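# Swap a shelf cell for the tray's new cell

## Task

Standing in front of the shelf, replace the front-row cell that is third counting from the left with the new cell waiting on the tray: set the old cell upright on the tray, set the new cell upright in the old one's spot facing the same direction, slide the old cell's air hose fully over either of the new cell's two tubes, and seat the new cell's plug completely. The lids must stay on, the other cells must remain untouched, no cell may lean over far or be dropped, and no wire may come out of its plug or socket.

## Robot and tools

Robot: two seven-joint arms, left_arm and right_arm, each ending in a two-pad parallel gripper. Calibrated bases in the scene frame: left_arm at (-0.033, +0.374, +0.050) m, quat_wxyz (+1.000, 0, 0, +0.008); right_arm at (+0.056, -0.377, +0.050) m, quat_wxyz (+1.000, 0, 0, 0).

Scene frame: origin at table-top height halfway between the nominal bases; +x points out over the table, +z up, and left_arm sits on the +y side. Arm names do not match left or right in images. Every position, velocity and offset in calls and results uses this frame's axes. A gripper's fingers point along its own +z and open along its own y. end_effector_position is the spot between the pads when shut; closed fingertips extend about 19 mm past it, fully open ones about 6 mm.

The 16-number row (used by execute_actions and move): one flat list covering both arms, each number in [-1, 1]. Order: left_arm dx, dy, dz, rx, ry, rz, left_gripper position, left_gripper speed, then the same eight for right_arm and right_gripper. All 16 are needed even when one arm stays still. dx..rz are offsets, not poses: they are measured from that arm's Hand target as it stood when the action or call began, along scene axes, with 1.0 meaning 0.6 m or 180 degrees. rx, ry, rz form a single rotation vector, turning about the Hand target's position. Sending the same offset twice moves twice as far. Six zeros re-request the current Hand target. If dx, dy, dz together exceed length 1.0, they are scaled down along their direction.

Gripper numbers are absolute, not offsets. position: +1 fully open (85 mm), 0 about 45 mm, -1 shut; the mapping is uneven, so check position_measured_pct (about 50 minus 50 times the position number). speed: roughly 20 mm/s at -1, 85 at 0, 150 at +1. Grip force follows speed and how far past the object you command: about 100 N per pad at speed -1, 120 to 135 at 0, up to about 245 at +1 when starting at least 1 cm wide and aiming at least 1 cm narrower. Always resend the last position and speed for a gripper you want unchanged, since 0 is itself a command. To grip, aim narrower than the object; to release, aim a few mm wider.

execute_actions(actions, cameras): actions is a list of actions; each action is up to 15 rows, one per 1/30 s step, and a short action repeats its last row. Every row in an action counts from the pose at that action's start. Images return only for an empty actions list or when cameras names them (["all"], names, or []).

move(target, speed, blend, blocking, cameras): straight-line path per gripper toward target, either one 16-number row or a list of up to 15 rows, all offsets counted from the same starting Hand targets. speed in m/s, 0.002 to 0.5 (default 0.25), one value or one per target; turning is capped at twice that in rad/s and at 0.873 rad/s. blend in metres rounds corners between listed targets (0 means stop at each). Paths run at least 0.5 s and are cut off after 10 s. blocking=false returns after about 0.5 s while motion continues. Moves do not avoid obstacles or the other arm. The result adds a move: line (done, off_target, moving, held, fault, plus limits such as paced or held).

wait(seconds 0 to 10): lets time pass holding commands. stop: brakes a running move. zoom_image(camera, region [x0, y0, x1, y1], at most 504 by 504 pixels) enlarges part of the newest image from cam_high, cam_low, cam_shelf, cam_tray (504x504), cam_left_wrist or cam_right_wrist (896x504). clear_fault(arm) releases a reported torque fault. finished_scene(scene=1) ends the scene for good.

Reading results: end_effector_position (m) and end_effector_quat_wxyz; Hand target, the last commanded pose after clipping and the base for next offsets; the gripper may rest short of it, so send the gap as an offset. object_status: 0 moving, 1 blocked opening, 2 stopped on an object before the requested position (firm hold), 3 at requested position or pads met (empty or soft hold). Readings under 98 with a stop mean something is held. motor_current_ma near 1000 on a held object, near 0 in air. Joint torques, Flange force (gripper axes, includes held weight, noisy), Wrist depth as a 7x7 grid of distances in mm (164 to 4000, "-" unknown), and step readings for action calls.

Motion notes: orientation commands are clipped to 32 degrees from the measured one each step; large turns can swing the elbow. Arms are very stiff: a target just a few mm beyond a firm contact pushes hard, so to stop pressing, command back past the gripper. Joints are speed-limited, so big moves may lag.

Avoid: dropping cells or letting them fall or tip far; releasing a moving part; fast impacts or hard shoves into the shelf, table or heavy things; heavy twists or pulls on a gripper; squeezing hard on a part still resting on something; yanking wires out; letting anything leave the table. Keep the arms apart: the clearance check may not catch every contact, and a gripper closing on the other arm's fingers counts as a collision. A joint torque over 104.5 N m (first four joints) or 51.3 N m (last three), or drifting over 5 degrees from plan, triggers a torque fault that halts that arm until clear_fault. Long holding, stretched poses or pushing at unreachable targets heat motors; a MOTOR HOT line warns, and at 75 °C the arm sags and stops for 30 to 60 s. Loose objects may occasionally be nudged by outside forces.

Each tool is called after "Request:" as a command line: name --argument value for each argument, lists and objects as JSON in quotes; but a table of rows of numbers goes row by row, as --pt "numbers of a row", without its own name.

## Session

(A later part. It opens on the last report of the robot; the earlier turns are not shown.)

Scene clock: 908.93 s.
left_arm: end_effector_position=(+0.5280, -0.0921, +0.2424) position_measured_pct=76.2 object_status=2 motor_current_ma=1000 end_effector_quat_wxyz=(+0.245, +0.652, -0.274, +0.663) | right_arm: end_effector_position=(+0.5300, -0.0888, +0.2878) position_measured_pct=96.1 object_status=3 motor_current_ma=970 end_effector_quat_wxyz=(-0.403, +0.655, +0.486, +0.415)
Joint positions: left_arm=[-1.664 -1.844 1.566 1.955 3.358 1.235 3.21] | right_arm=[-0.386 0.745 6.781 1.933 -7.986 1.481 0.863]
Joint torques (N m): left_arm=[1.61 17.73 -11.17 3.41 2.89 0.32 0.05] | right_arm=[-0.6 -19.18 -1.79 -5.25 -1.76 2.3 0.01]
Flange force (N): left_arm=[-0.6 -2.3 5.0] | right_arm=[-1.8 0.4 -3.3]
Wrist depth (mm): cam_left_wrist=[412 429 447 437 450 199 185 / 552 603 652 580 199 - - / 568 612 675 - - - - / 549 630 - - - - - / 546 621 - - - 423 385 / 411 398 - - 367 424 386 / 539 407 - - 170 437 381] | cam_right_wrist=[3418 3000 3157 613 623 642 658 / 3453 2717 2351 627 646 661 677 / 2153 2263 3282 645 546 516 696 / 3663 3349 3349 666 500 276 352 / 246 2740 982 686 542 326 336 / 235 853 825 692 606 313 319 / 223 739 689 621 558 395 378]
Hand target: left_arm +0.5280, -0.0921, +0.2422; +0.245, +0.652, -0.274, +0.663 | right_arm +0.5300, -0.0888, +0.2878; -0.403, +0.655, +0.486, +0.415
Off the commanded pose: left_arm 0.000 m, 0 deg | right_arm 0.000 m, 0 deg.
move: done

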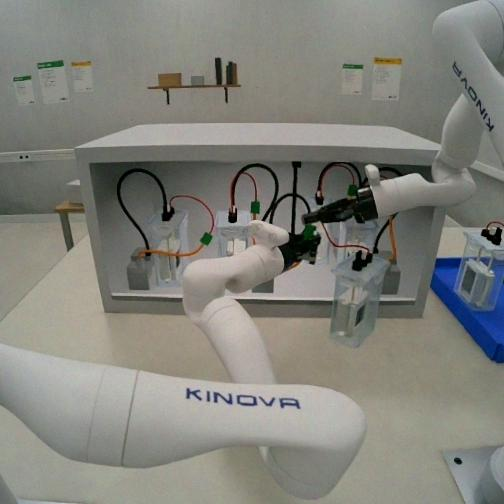

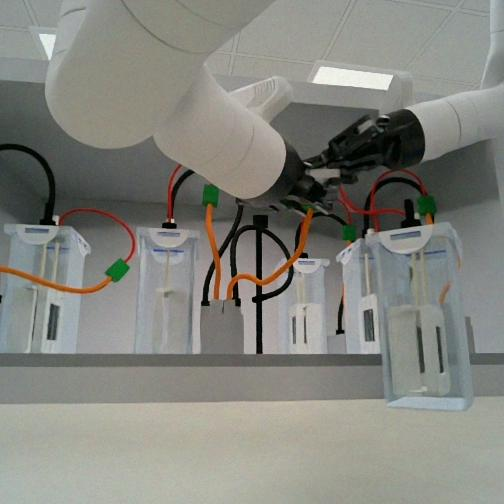

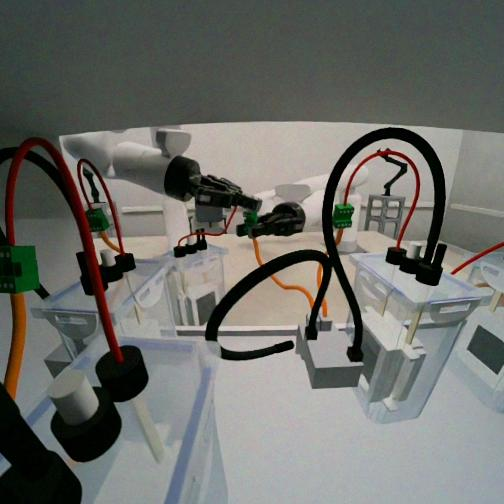

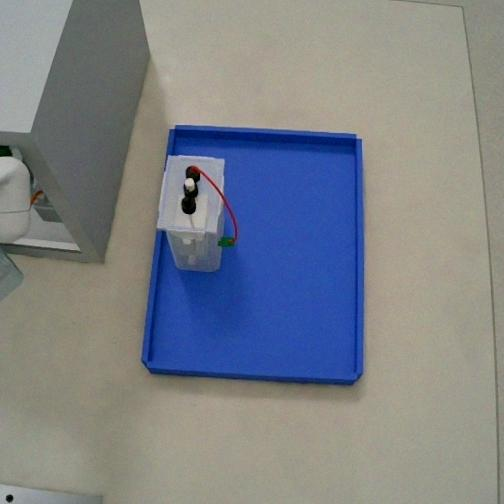

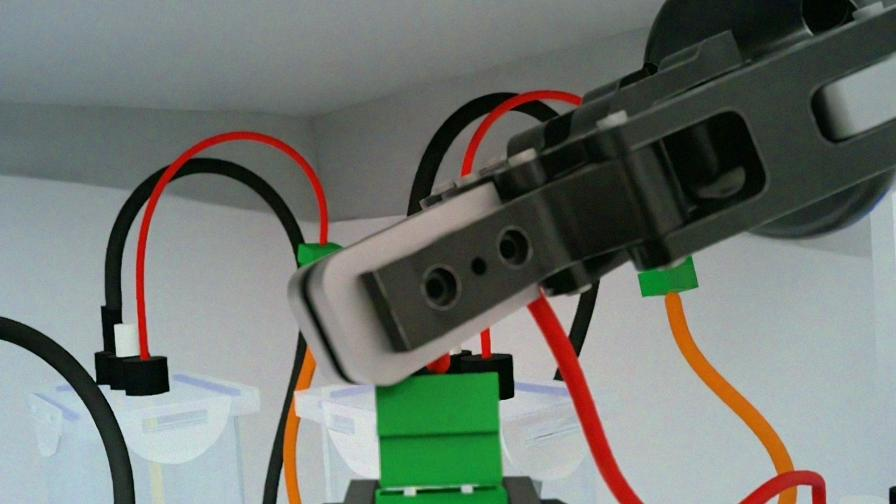

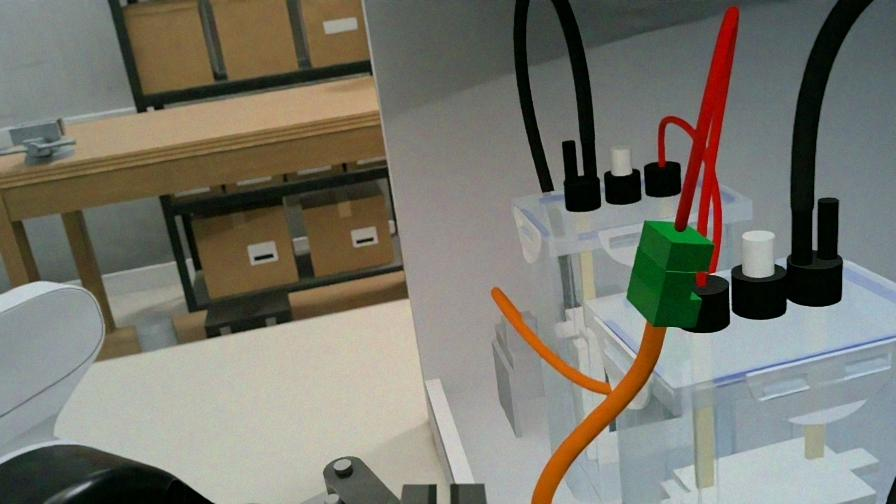

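Request:
move --pt "0 0 0 0 0 0 -0.75 -1 0.0017 -0.0016 0 0 0 0 -0.929412 -1" --pt "0 0 0 0 0 0 -0.75 -1 0.0017 -0.0016 -0.0055 0 0 0 -0.929412 -1" --speed 0.02 --cameras '["cam_left_wrist","cam_shelf"]'

Request:
zoom_image --camera "cam_left_wrist" --region '[370, 404, 520, 504]'

Request:
zoom_image --camera "cam_shelf" --region '[242, 208, 266, 232]'

Scene clock: 911.20 s.
left_arm: end_effector_position=(+0.5280, -0.0921, +0.2420) position_measured_pct=76.2 object_status=2 motor_current_ma=1000 end_effector_quat_wxyz=(+0.245, +0.652, -0.274, +0.663) | right_arm: end_effector_position=(+0.5311, -0.0898, +0.2845) position_measured_pct=96.1 object_status=3 motor_current_ma=970 end_effector_quat_wxyz=(-0.403, +0.655, +0.486, +0.415)
Joint positions: left_arm=[-1.664 -1.844 1.566 1.955 3.358 1.235 3.21] | right_arm=[-0.382 0.754 6.779 1.931 -7.987 1.484 0.869]
Joint torques (N m): left_arm=[1.53 19.82 -13.23 3.75 4.02 0.13 0.04] | right_arm=[-1.23 -16.78 -1.99 -4.04 -0.78 1.46 0]
Flange force (N): left_arm=[-4.7 -1.9 4.0] | right_arm=[2.4 1.1 -5.3]
Wrist depth (mm): cam_left_wrist=[418 433 454 445 457 201 186 / 557 603 647 577 366 - - / 568 601 672 392 - - - / 549 631 668 - - - - / 550 614 - - - 423 385 / 415 399 - - 355 426 386 / 538 386 - - 475 438 378] | cam_right_wrist=[3527 2973 3055 614 624 646 658 / 3400 2642 2402 630 645 664 679 / 2132 2210 3282 646 600 513 699 / 3704 3400 3435 665 497 342 358 / 248 2684 965 683 539 323 332 / 236 845 814 690 558 315 321 / 218 716 681 617 553 381 375]
Hand target: left_arm +0.5280, -0.0921, +0.2422; +0.245, +0.652, -0.274, +0.663 | right_arm +0.5311, -0.0898, +0.2845; -0.403, +0.655, +0.486, +0.415
Off the commanded pose: left_arm 0.000 m, 0 deg | right_arm 0.000 m, 0 deg.
move: done
Images, in order (width x height): cam_shelf 504x504, cam_left_wrist 896x504.

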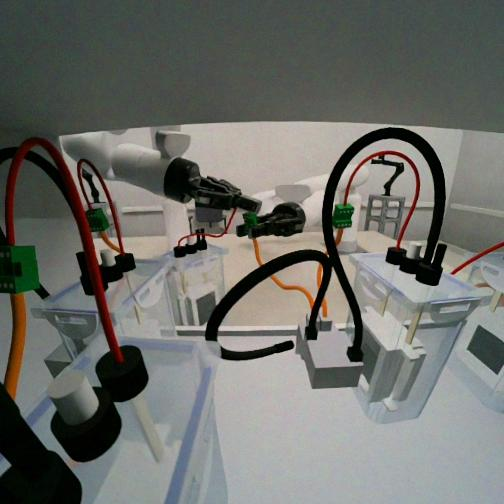

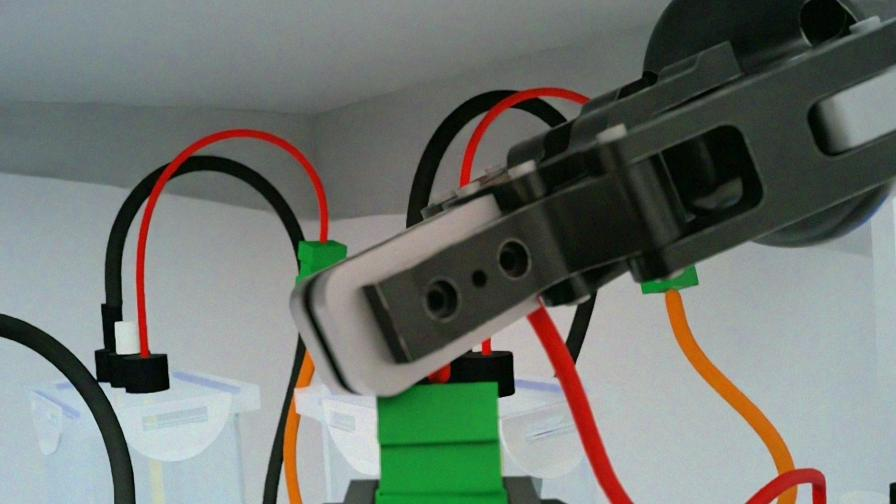

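Scaled by 3.360 from the camera's 896x504 image, which has a finer 1280x720 frame.

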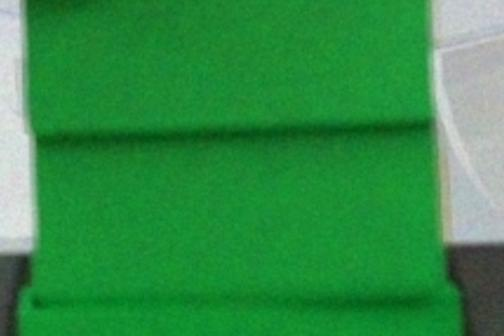

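Scaled by 21.000 from the camera's 504x504 image, which has a finer 720x720 frame.

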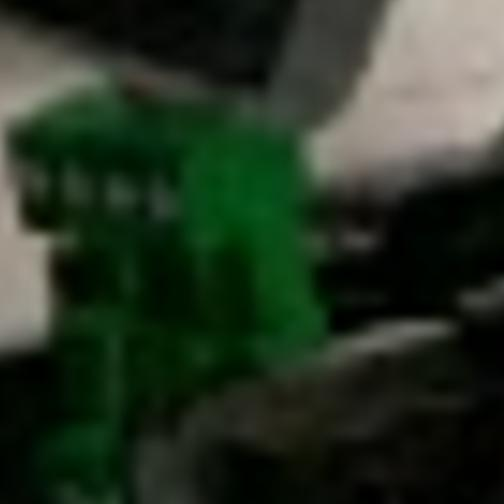

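Request:
execute_actions --actions '[]'

Scene clock: 913.93 s.
left_arm: end_effector_position=(+0.5280, -0.0921, +0.2422) position_measured_pct=76.2 object_status=2 motor_current_ma=1000 end_effector_quat_wxyz=(+0.245, +0.652, -0.274, +0.663) | right_arm: end_effector_position=(+0.5311, -0.0898, +0.2845) position_measured_pct=96.1 object_status=3 motor_current_ma=970 end_effector_quat_wxyz=(-0.403, +0.655, +0.486, +0.415)
Joint positions: left_arm=[-1.664 -1.844 1.566 1.955 3.358 1.235 3.21] | right_arm=[-0.382 0.754 6.779 1.931 -7.987 1.484 0.87]
Joint velocities: within noise
Joint torques (N m): left_arm=[1.57 19.99 -13.45 3.73 4.13 0.11 0.02] | right_arm=[-1.32 -16.54 -2.02 -3.96 -0.73 1.38 0]
Flange force (N): left_arm=[-5.0 -2.0 3.8] | right_arm=[2.8 1.1 -5.6]
Wrist depth (mm): cam_left_wrist=[419 433 453 445 455 201 186 / 561 607 653 581 365 - - / 568 601 676 391 - - - / 550 632 672 - - - - / 548 617 - - - 423 385 / 414 399 - - 354 426 384 / 537 388 - - 474 436 379] | cam_right_wrist=[3418 3055 3041 613 627 646 653 / 3508 2631 2376 629 645 665 674 / 2160 2174 3315 650 596 513 701 / 3811 3349 3383 663 498 342 358 / 247 2729 972 686 538 324 332 / 236 847 817 689 557 315 321 / 219 721 677 617 553 381 376]
Hand target: left_arm +0.5280, -0.0921, +0.2422; +0.245, +0.652, -0.274, +0.663 | right_arm +0.5311, -0.0898, +0.2845; -0.403, +0.655, +0.486, +0.415
Tool commands: left_gripper/position=-0.75 left_gripper/speed=-1.0 right_gripper/position=-0.929412 right_gripper/speed=-1.0
Off the commanded pose: left_arm 0.000 m, 0 deg | right_arm 0.000 m, 0 deg.

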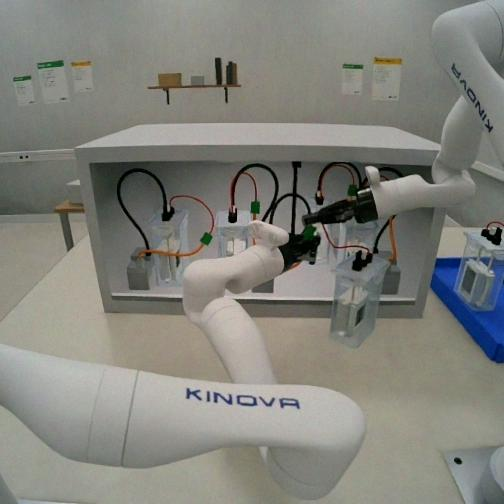

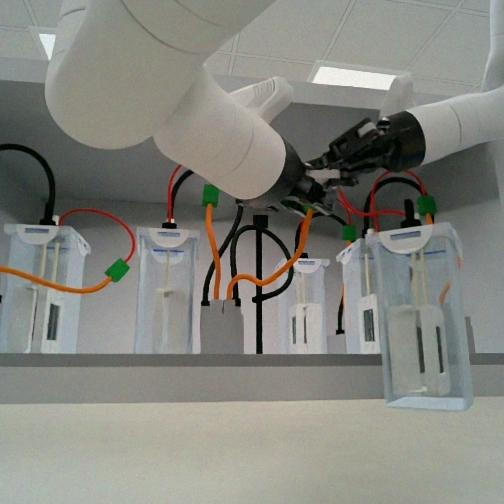

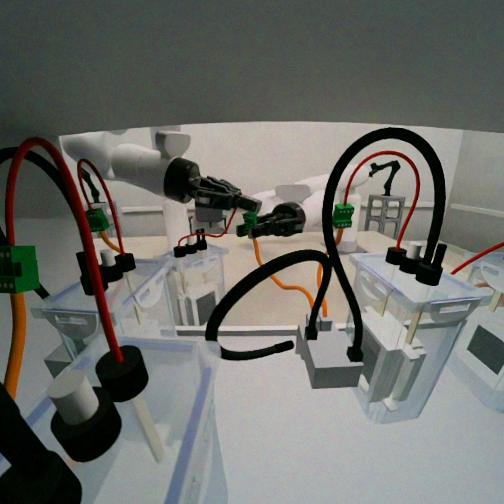

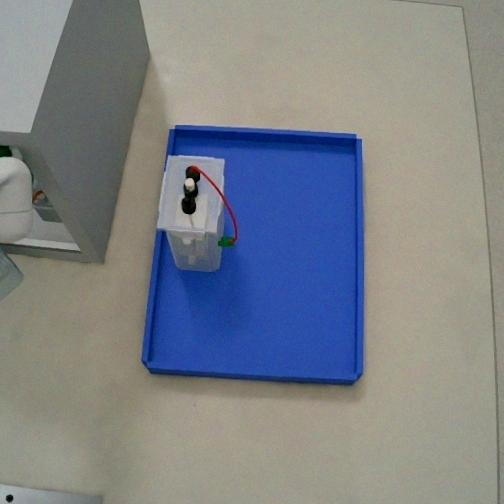

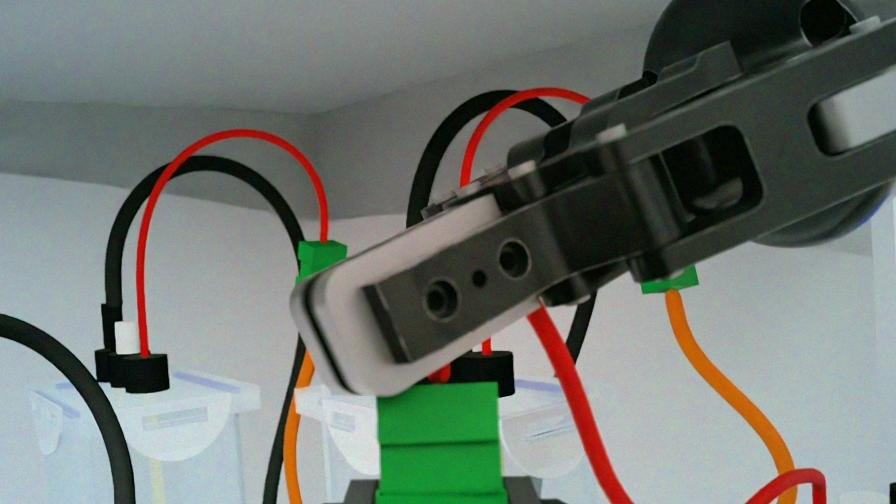

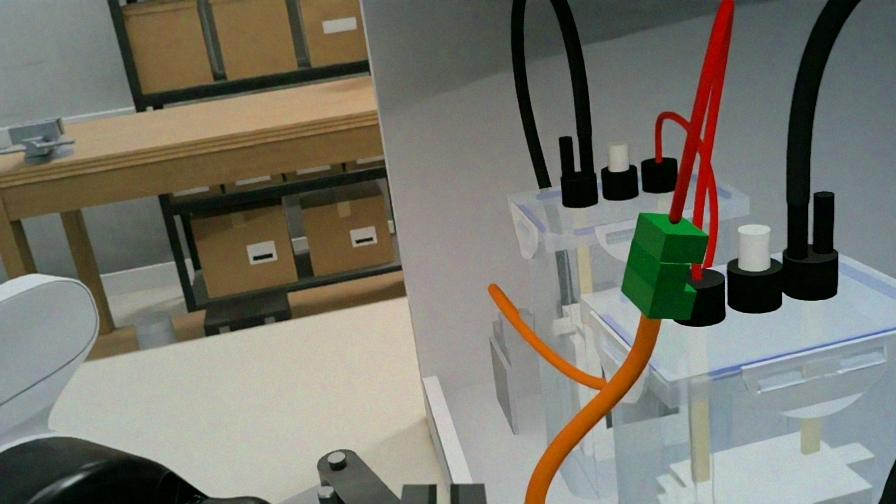

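Request:
zoom_image --camera "cam_right_wrist" --region '[600, 200, 740, 330]'

Request:
zoom_image --camera "cam_left_wrist" --region '[340, 340, 540, 504]'

Request:
zoom_image --camera "cam_shelf" --region '[235, 200, 275, 240]'

Request:
zoom_image --camera "cam_shelf" --region '[323, 192, 363, 232]'

Scaled by 3.600 from the camera's 896x504 image, which has a finer 1280x720 frame.

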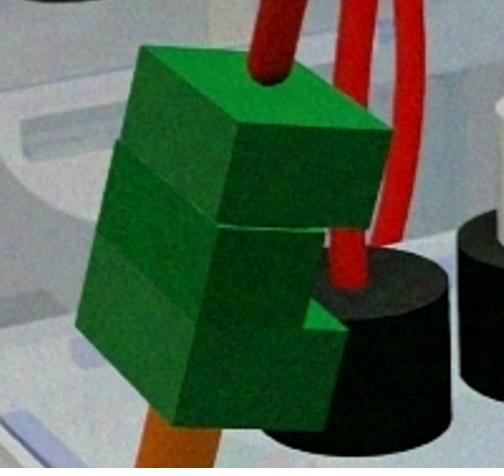

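Scaled by 2.520 from the camera's 896x504 image, which has a finer 1280x720 frame.

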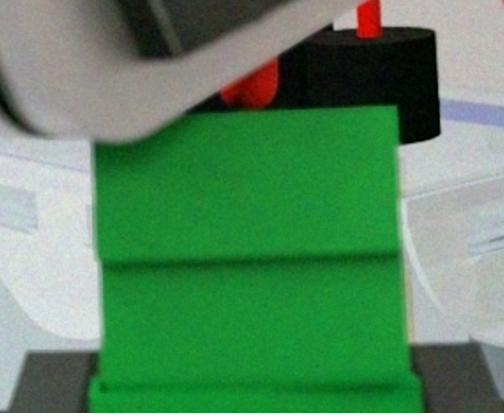

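Scaled by 12.600 from the camera's 504x504 image, which has a finer 720x720 frame.

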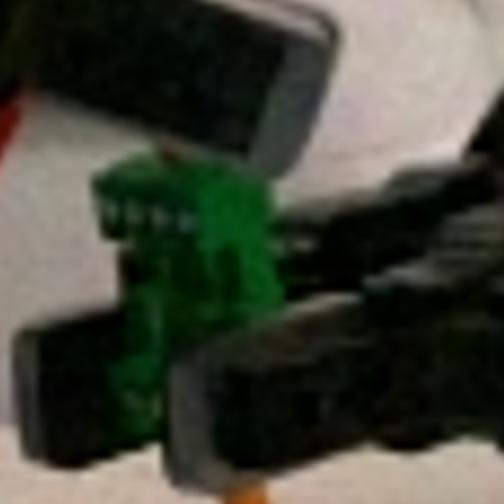

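Scaled by 12.600 from the camera's 504x504 image, which has a finer 720x720 frame.

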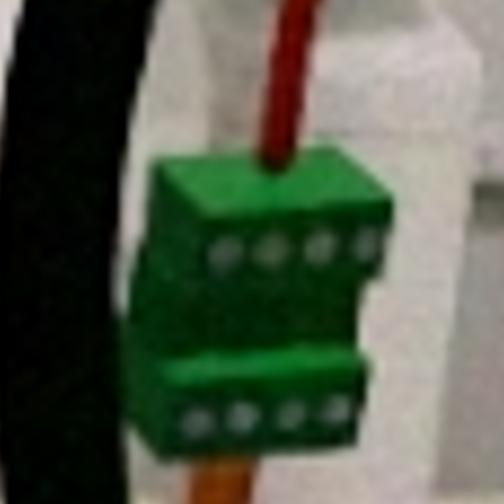

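Request:
zoom_image --camera "cam_shelf" --region '[242, 208, 266, 232]'

Request:
zoom_image --camera "cam_left_wrist" --region '[370, 404, 520, 504]'

Request:
zoom_image --camera "cam_low" --region '[290, 190, 340, 220]'

Scaled by 21.000 from the camera's 504x504 image, which has a finer 720x720 frame.

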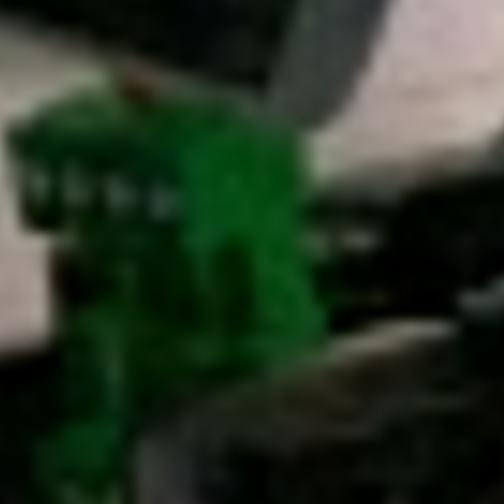

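Scaled by 3.360 from the camera's 896x504 image, which has a finer 1280x720 frame.

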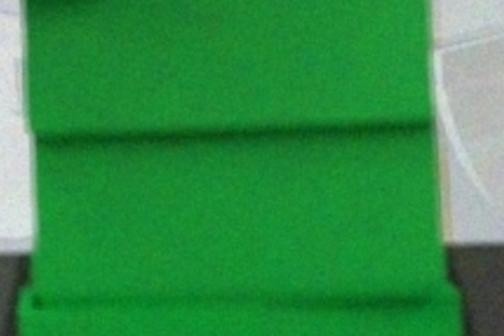

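Scaled by 10.080 from the camera's 504x504 image, which has a finer 720x720 frame.

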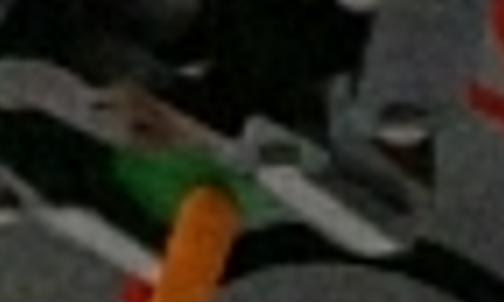

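Request:
move --target '[0,0,0,0,0,0,-0.75,-1,0,0,0.0083,0,0,0,-0.929412,-1]' --speed 0.01

Request:
move --target '[0,0,0,0,0,0,-0.75,-1,-0.0025,0.00233,0,0,0,0,-0.929412,-1]' --speed 0.02 --cameras '["cam_left_wrist","cam_shelf","cam_low"]'

Request:
zoom_image --camera "cam_left_wrist" --region '[370, 384, 520, 504]'

Request:
zoom_image --camera "cam_shelf" --region '[242, 204, 266, 228]'

Scene clock: 921.73 s.
left_arm: end_effector_position=(+0.5280, -0.0921, +0.2422) position_measured_pct=76.2 object_status=2 motor_current_ma=1000 end_effector_quat_wxyz=(+0.245, +0.652, -0.274, +0.663) | right_arm: end_effector_position=(+0.5311, -0.0898, +0.2895) position_measured_pct=96.1 object_status=3 motor_current_ma=970 end_effector_quat_wxyz=(-0.403, +0.655, +0.486, +0.415)
Joint positions: left_arm=[-1.664 -1.844 1.566 1.955 3.358 1.235 3.21] | right_arm=[-0.384 0.743 6.782 1.929 -7.982 1.482 0.857]
Joint torques (N m): left_arm=[1.62 17.35 -11.03 3.43 2.79 0.34 0.02] | right_arm=[-0.59 -19.14 -1.76 -5.32 -1.74 2.33 0]
Flange force (N): left_arm=[0.0 -2.3 5.3] | right_arm=[-1.8 0.2 -3.2]
Wrist depth (mm): cam_left_wrist=[413 431 448 438 452 197 - / 551 601 651 577 - - - / 569 599 674 - - - - / 550 634 - - - - 383 / 550 607 - - - 424 385 / 421 399 - - 366 424 386 / 535 406 - 399 474 436 380] | cam_right_wrist=[3453 3084 3084 613 627 647 656 / 3435 2663 2438 632 645 658 677 / 2139 2255 3299 647 603 513 701 / 3767 3383 3418 666 502 344 370 / 249 2695 981 684 543 331 340 / 237 854 824 699 556 315 320 / 222 731 694 642 565 387 382]
Hand target: left_arm +0.5280, -0.0921, +0.2422; +0.245, +0.652, -0.274, +0.663 | right_arm +0.5311, -0.0898, +0.2895; -0.403, +0.655, +0.486, +0.415
Off the commanded pose: left_arm 0.000 m, 0 deg | right_arm 0.000 m, 0 deg.
move: done

Scene clock: 922.43 s.
left_arm: end_effector_position=(+0.5280, -0.0921, +0.2422) position_measured_pct=76.2 object_status=2 motor_current_ma=1000 end_effector_quat_wxyz=(+0.245, +0.652, -0.274, +0.663) | right_arm: end_effector_position=(+0.5296, -0.0884, +0.2895) position_measured_pct=96.1 object_status=3 motor_current_ma=970 end_effector_quat_wxyz=(-0.403, +0.655, +0.486, +0.415)
Joint positions: left_arm=[-1.664 -1.844 1.566 1.955 3.358 1.235 3.21] | right_arm=[-0.388 0.741 6.782 1.934 -7.985 1.48 0.86]
Joint torques (N m): left_arm=[1.63 17.5 -11.01 3.41 2.78 0.31 0.04] | right_arm=[-0.63 -19.1 -1.84 -5.28 -1.73 2.34 -0.01]
Flange force (N): left_arm=[-0.2 -2.4 5.1] | right_arm=[-1.8 0.3 -3.3]
Wrist depth (mm): cam_left_wrist=[415 430 448 440 450 195 - / 550 603 649 580 - - - / 569 601 672 - - - - / 548 629 - - - - 385 / 549 608 - - - 425 385 / 420 398 - - 471 417 386 / 538 405 - 398 475 437 379] | cam_right_wrist=[3435 3014 3055 611 624 642 662 / 3527 2763 2343 628 646 652 679 / 2153 2203 3250 648 538 532 699 / 3684 3332 3383 664 503 276 352 / 247 2751 971 684 536 329 340 / 234 853 831 696 609 314 319 / 220 730 699 641 564 394 382]
Hand target: left_arm +0.5280, -0.0921, +0.2422; +0.245, +0.652, -0.274, +0.663 | right_arm +0.5296, -0.0884, +0.2895; -0.403, +0.655, +0.486, +0.415
Off the commanded pose: left_arm 0.000 m, 0 deg | right_arm 0.000 m, 0 deg.
move: done
Images, in order (width x height): cam_low 504x504, cam_shelf 504x504, cam_left_wrist 896x504.

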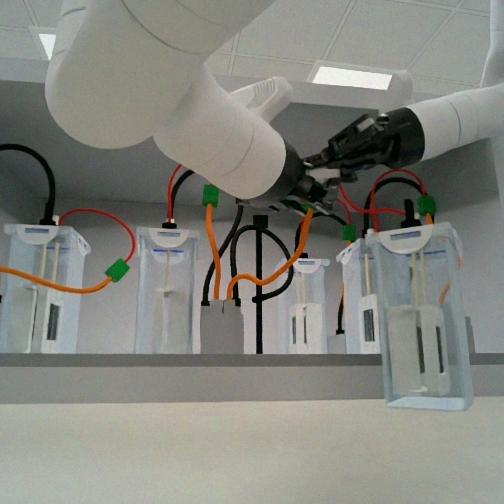

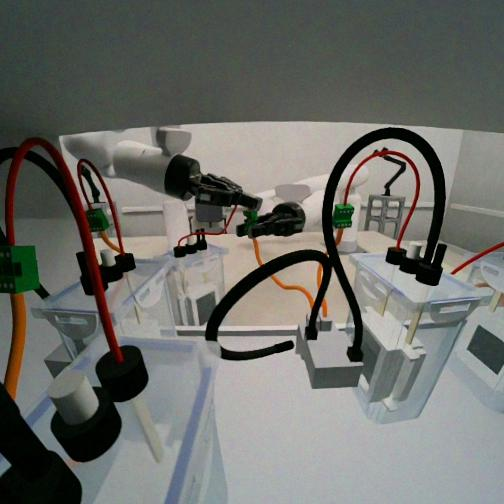

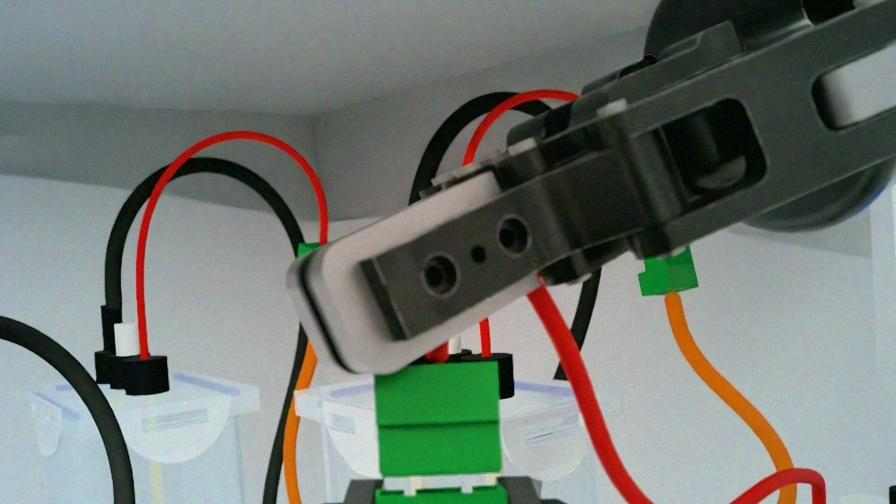

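Scaled by 3.360 from the camera's 896x504 image, which has a finer 1280x720 frame.

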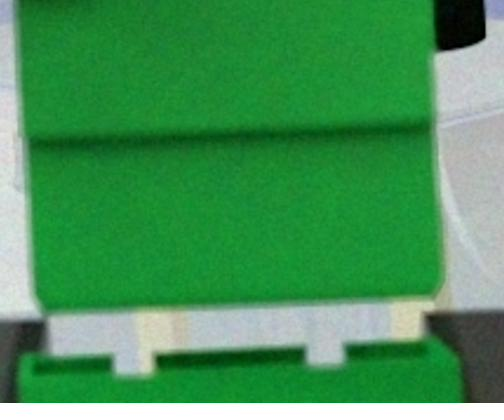

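Scaled by 21.000 from the camera's 504x504 image, which has a finer 720x720 frame.

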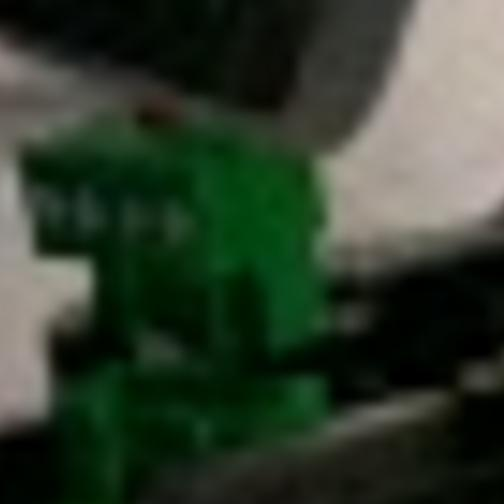

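Request:
zoom_image --camera "cam_left_wrist" --region '[370, 464, 440, 504]'

Request:
zoom_image --camera "cam_left_wrist" --region '[450, 464, 520, 504]'

Scaled by 7.200 from the camera's 896x504 image, which has a finer 1280x720 frame.

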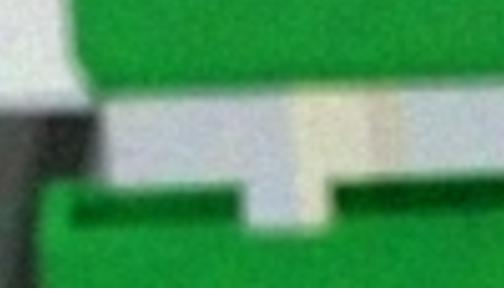

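Scaled by 7.200 from the camera's 896x504 image, which has a finer 1280x720 frame.

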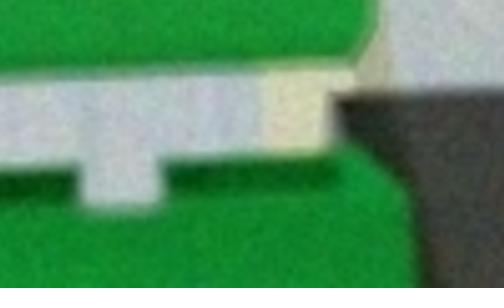

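Request:
move --target '[0,0,0,0,0,0,-0.75,-1,0,0,-0.00783,0,0,0,-0.929412,-1]' --speed 0.01 --cameras '["cam_left_wrist","cam_shelf"]'

Request:
zoom_image --camera "cam_left_wrist" --region '[370, 404, 520, 504]'

Request:
zoom_image --camera "cam_shelf" --region '[242, 208, 266, 232]'

Scene clock: 926.10 s.
left_arm: end_effector_position=(+0.5280, -0.0921, +0.2420) position_measured_pct=76.2 object_status=2 motor_current_ma=1000 end_effector_quat_wxyz=(+0.245, +0.652, -0.274, +0.663) | right_arm: end_effector_position=(+0.5296, -0.0884, +0.2848) position_measured_pct=96.1 object_status=3 motor_current_ma=970 end_effector_quat_wxyz=(-0.403, +0.655, +0.486, +0.415)
Joint positions: left_arm=[-1.664 -1.844 1.567 1.955 3.358 1.235 3.209] | right_arm=[-0.386 0.751 6.779 1.936 -7.99 1.481 0.871]
Joint torques (N m): left_arm=[1.64 20.06 -13.49 3.84 4.16 0.17 0.02] | right_arm=[-1.06 -16.5 -1.85 -4.07 -0.84 1.28 -0.03]
Flange force (N): left_arm=[-5.2 -2.1 4.3] | right_arm=[2.7 0.6 -5.5]
Wrist depth (mm): cam_left_wrist=[416 436 451 443 459 198 185 / 564 603 652 580 365 - - / 568 599 673 564 - - - / 552 636 669 - - - - / 549 622 - - - 424 385 / 413 399 - - 355 424 385 / 534 386 - 567 476 436 378] | cam_right_wrist=[3400 3070 3084 612 624 645 658 / 3527 2695 2385 630 646 660 672 / 2167 2210 3299 647 529 510 698 / 3663 3435 3400 667 499 274 351 / 245 2751 972 685 540 325 332 / 234 847 817 691 561 314 321 / 218 736 684 620 559 389 377]
Hand target: left_arm +0.5280, -0.0921, +0.2422; +0.245, +0.652, -0.274, +0.663 | right_arm +0.5296, -0.0884, +0.2848; -0.403, +0.655, +0.486, +0.415
Off the commanded pose: left_arm 0.000 m, 0 deg | right_arm 0.000 m, 0 deg.
move: done
Images, in order (width x height): cam_shelf 504x504, cam_left_wrist 896x504.

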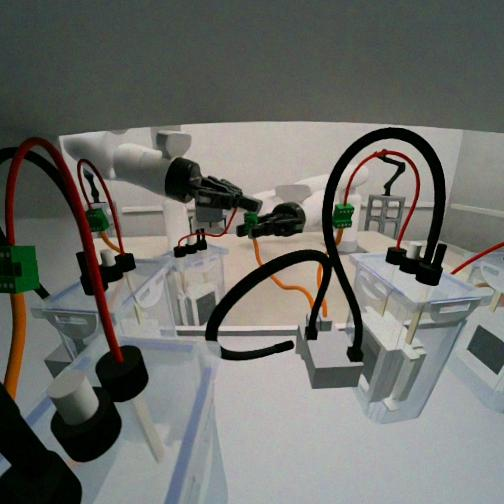

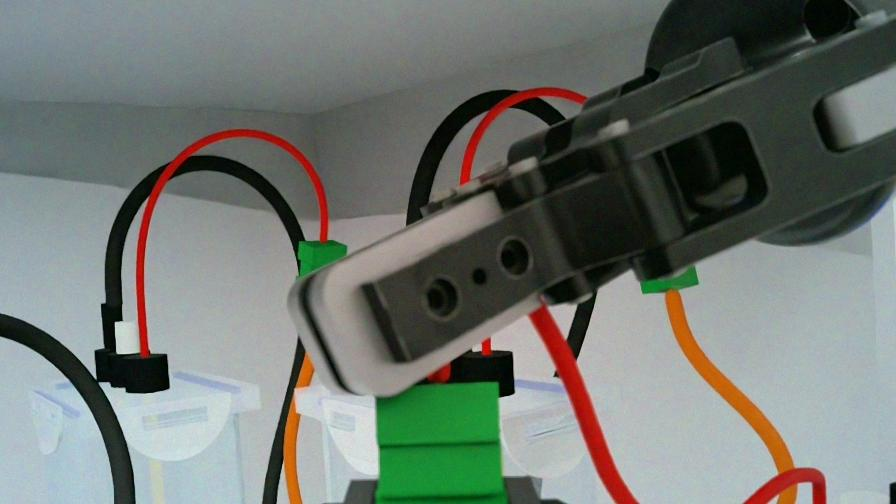

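Scaled by 3.360 from the camera's 896x504 image, which has a finer 1280x720 frame.

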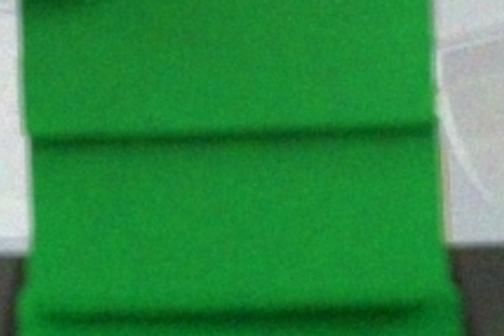

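Scaled by 21.000 from the camera's 504x504 image, which has a finer 720x720 frame.

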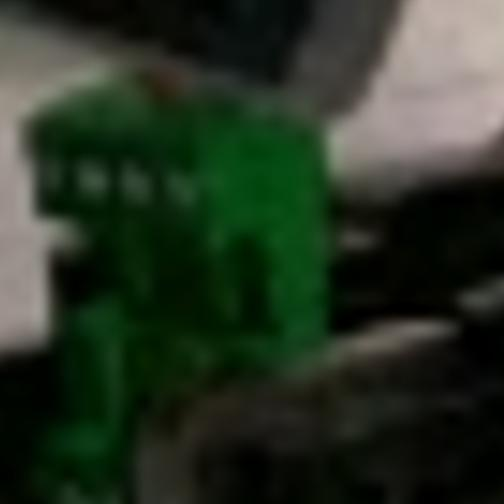

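Request:
move --pt "0 0 0 0 0 0 -0.75 -1 0 0 0.007 0 0 0 -0.929412 -1" --pt "0 0 0 0 0 0 -0.75 -1 0.00333 -0.00333 0.007 0 0 0 -0.929412 -1" --pt "0 0 0 0 0 0 -0.75 -1 0.00333 -0.00333 0 0 0 0 -0.929412 -1" --speed 0.01 --cameras '["cam_left_wrist","cam_shelf"]'

Request:
zoom_image --camera "cam_left_wrist" --region '[370, 404, 520, 504]'

Request:
zoom_image --camera "cam_shelf" --region '[242, 208, 266, 232]'

Scene clock: 928.30 s.
left_arm: end_effector_position=(+0.5280, -0.0921, +0.2420) position_measured_pct=76.2 object_status=2 motor_current_ma=1000 end_effector_quat_wxyz=(+0.245, +0.652, -0.274, +0.663) | right_arm: end_effector_position=(+0.5316, -0.0904, +0.2848) position_measured_pct=96.1 object_status=3 motor_current_ma=970 end_effector_quat_wxyz=(-0.403, +0.655, +0.486, +0.415)
Joint positions: left_arm=[-1.664 -1.844 1.567 1.955 3.358 1.235 3.209] | right_arm=[-0.381 0.754 6.78 1.929 -7.986 1.485 0.868]
Joint torques (N m): left_arm=[2.01 19.17 -12.65 3.46 3.68 0.38 0.01] | right_arm=[-0.98 -17.56 -1.9 -4.64 -1.22 1.66 0.01]
Flange force (N): left_arm=[-3.4 -2.7 4.5] | right_arm=[0.9 0.1 -5.0]
Wrist depth (mm): cam_left_wrist=[416 432 451 442 457 202 188 / 559 604 651 579 366 - - / 566 601 679 391 - - - / 550 635 672 - - - - / 546 619 - - - 426 385 / 415 399 - - 355 426 386 / 536 406 - - 477 436 380] | cam_right_wrist=[3435 3000 3172 615 626 639 660 / 3400 2717 2385 633 648 662 681 / 2153 2218 3282 649 599 513 694 / 3684 3471 3366 668 497 342 359 / 249 2729 969 688 537 327 332 / 237 844 818 691 556 313 322 / 218 718 684 637 554 381 375]
Hand target: left_arm +0.5280, -0.0921, +0.2422; +0.245, +0.652, -0.274, +0.663 | right_arm +0.5316, -0.0904, +0.2848; -0.403, +0.655, +0.486, +0.415
Off the commanded pose: left_arm 0.000 m, 0 deg | right_arm 0.000 m, 0 deg.
move: done
Images, in order (width x height): cam_shelf 504x504, cam_left_wrist 896x504.

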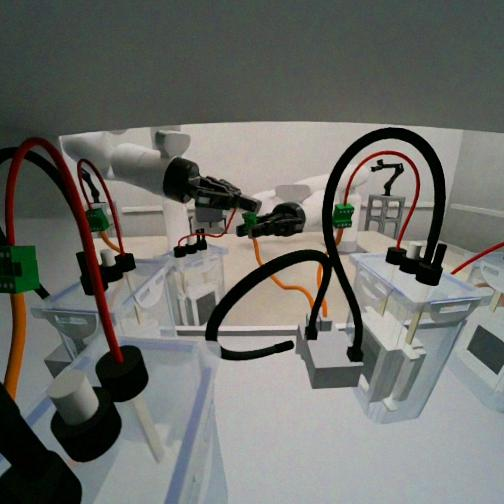

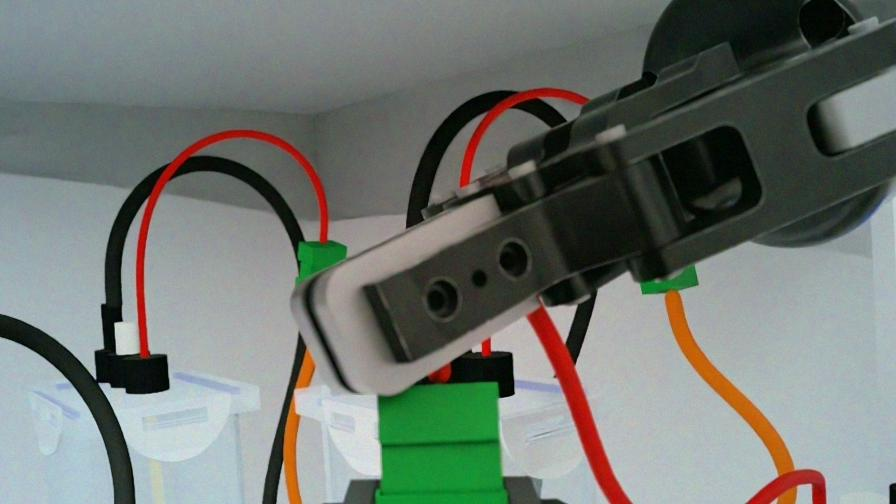

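Scaled by 3.360 from the camera's 896x504 image, which has a finer 1280x720 frame.

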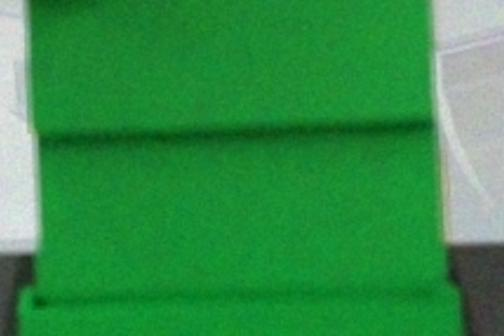

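Scaled by 21.000 from the camera's 504x504 image, which has a finer 720x720 frame.

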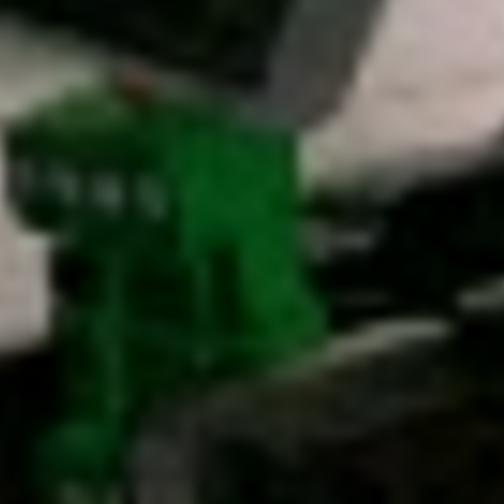

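Request:
zoom_image --camera "cam_left_wrist" --region '[430, 370, 520, 420]'

Request:
zoom_image --camera "cam_left_wrist" --region '[370, 440, 440, 504]'

Request:
zoom_image --camera "cam_left_wrist" --region '[450, 440, 520, 504]'

Scaled by 5.600 from the camera's 896x504 image, which has a finer 1280x720 frame.

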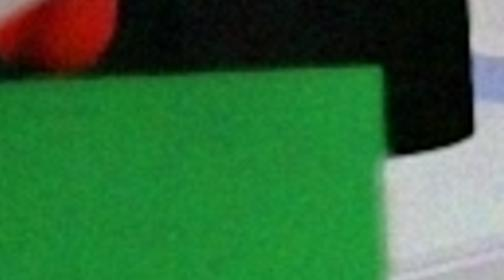

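Scaled by 7.200 from the camera's 896x504 image, which has a finer 1280x720 frame.

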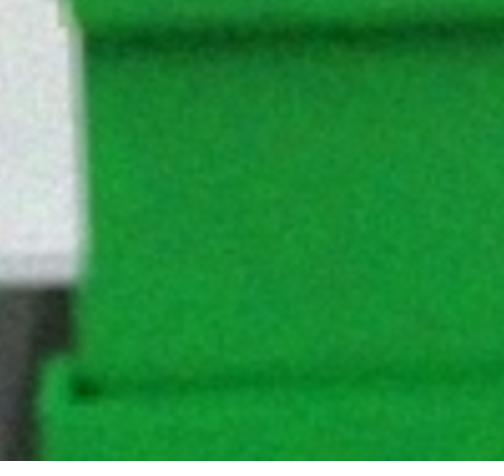

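Scaled by 7.200 from the camera's 896x504 image, which has a finer 1280x720 frame.

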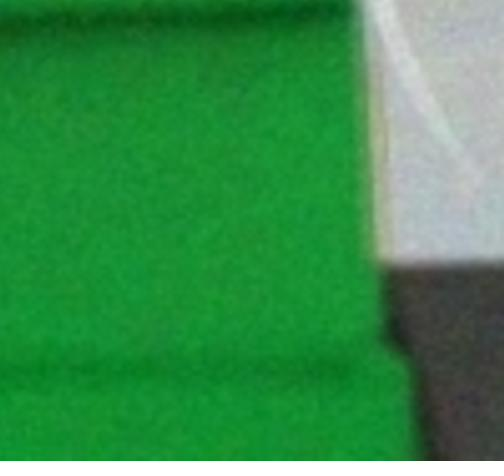

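Request:
move --pt "0 0 0 0 0 0 -0.75 -1 0 0 0.007 0 0 0 -0.929412 -1" --pt "0 0 0 0 0 0 -0.75 -1 -0.00121 0.00216 0.007 0 0 0 -0.929412 -1" --pt "0 0 0 0 0 0 -0.75 -1 -0.00121 0.00216 0 0 0 0 -0.929412 -1" --speed 0.01

Request:
move --pt "0 0 0 0 0 0 -0.75 -1 0 0 0.007 0 0 0 -0.929412 -1" --pt "0 0 0 0 0 0 -0.75 -1 0.000455 0.000487 0.007 0 0 0 -0.929412 -1" --pt "0 0 0 0 0 0 -0.75 -1 0.000455 0.000487 0 0 0 0 -0.929412 -1" --speed 0.01 --cameras '["cam_left_wrist"]'

Request:
zoom_image --camera "cam_left_wrist" --region '[370, 404, 520, 504]'

Scene clock: 937.97 s.
left_arm: end_effector_position=(+0.5280, -0.0921, +0.2420) position_measured_pct=76.2 object_status=2 motor_current_ma=1000 end_effector_quat_wxyz=(+0.245, +0.652, -0.274, +0.663) | right_arm: end_effector_position=(+0.5309, -0.0891, +0.2848) position_measured_pct=96.1 object_status=3 motor_current_ma=970 end_effector_quat_wxyz=(-0.403, +0.655, +0.486, +0.415)
Joint positions: left_arm=[-1.664 -1.844 1.567 1.955 3.358 1.235 3.209] | right_arm=[-0.384 0.752 6.779 1.932 -7.988 1.482 0.869]
Joint torques (N m): left_arm=[1.56 19.48 -12.98 3.76 3.86 0.14 0.03] | right_arm=[-1.04 -17.16 -1.87 -4.17 -0.97 1.55 0.05]
Flange force (N): left_arm=[-4.1 -2.1 4.3] | right_arm=[2.0 1.2 -4.9]
Wrist depth (mm): cam_left_wrist=[416 433 453 445 457 199 186 / 561 605 651 579 366 - - / 569 602 676 391 - - - / 552 633 669 - - - - / 550 618 - - - 425 384 / 415 400 - - 355 426 385 / 536 387 - - 475 437 379] | cam_right_wrist=[3471 3055 3098 613 623 646 662 / 3453 2674 2411 627 645 661 675 / 2112 2232 3250 649 599 512 695 / 3684 3418 3332 667 497 272 359 / 247 2774 967 684 537 324 332 / 235 842 816 689 607 313 322 / 219 732 682 613 556 381 375]
Hand target: left_arm +0.5280, -0.0921, +0.2422; +0.245, +0.652, -0.274, +0.663 | right_arm +0.5308, -0.0891, +0.2848; -0.403, +0.655, +0.486, +0.415
Off the commanded pose: left_arm 0.000 m, 0 deg | right_arm 0.000 m, 0 deg.
move: done

Scene clock: 939.27 s.
left_arm: end_effector_position=(+0.5280, -0.0921, +0.2422) position_measured_pct=76.2 object_status=2 motor_current_ma=1000 end_effector_quat_wxyz=(+0.245, +0.652, -0.274, +0.663) | right_arm: end_effector_position=(+0.5311, -0.0888, +0.2848) position_measured_pct=96.1 object_status=3 motor_current_ma=970 end_effector_quat_wxyz=(-0.403, +0.655, +0.486, +0.415)
Joint positions: left_arm=[-1.664 -1.844 1.567 1.955 3.358 1.235 3.209] | right_arm=[-0.384 0.753 6.779 1.931 -7.989 1.482 0.868]
Joint torques (N m): left_arm=[1.74 19.88 -13.31 3.68 4.02 0.21 0.03] | right_arm=[-1.22 -16.74 -1.98 -4.14 -0.88 1.42 0]
Flange force (N): left_arm=[-4.9 -2.3 4.1] | right_arm=[2.4 0.8 -5.5]
Wrist depth (mm): cam_left_wrist=[417 433 451 443 457 198 187 / 561 601 647 581 365 - - / 568 602 672 391 - - - / 553 631 671 - - - - / 550 619 - - - 426 384 / 416 399 - - 354 426 386 / 536 405 - - 475 436 380] | cam_right_wrist=[3418 3041 3098 611 624 644 659 / 3471 2684 2411 627 644 663 679 / 2167 2195 3250 645 599 512 699 / 3603 3349 3418 668 498 341 359 / 247 2652 971 681 536 325 333 / 235 844 814 692 555 313 320 / 219 733 688 615 556 382 375]
Hand target: left_arm +0.5280, -0.0921, +0.2422; +0.245, +0.652, -0.274, +0.663 | right_arm +0.5311, -0.0888, +0.2848; -0.403, +0.655, +0.486, +0.415
Off the commanded pose: left_arm 0.000 m, 0 deg | right_arm 0.000 m, 0 deg.
move: done
Images, in order (width x height): cam_left_wrist 896x504.

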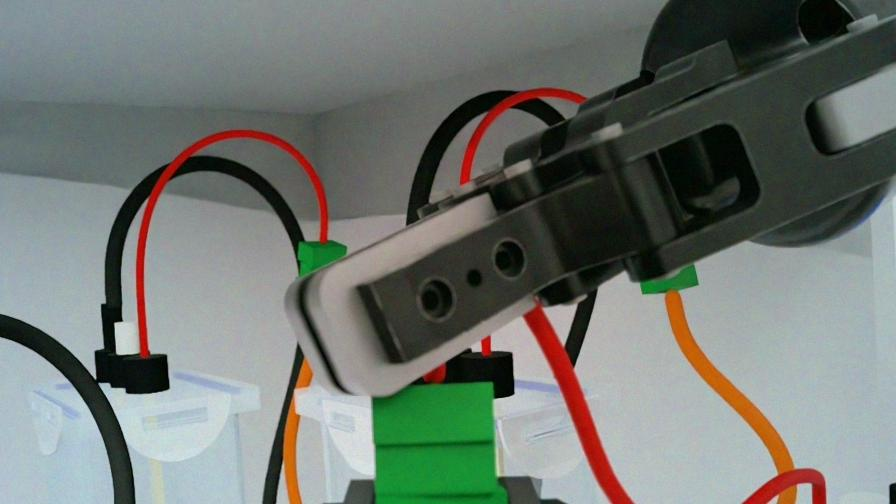

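Scaled by 3.360 from the camera's 896x504 image, which has a finer 1280x720 frame.

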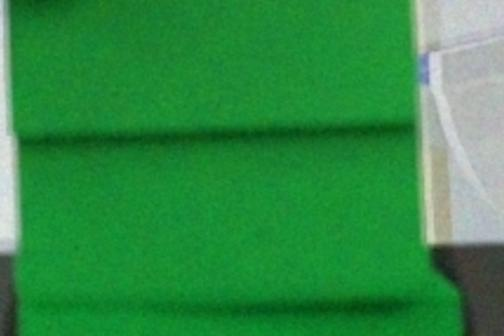

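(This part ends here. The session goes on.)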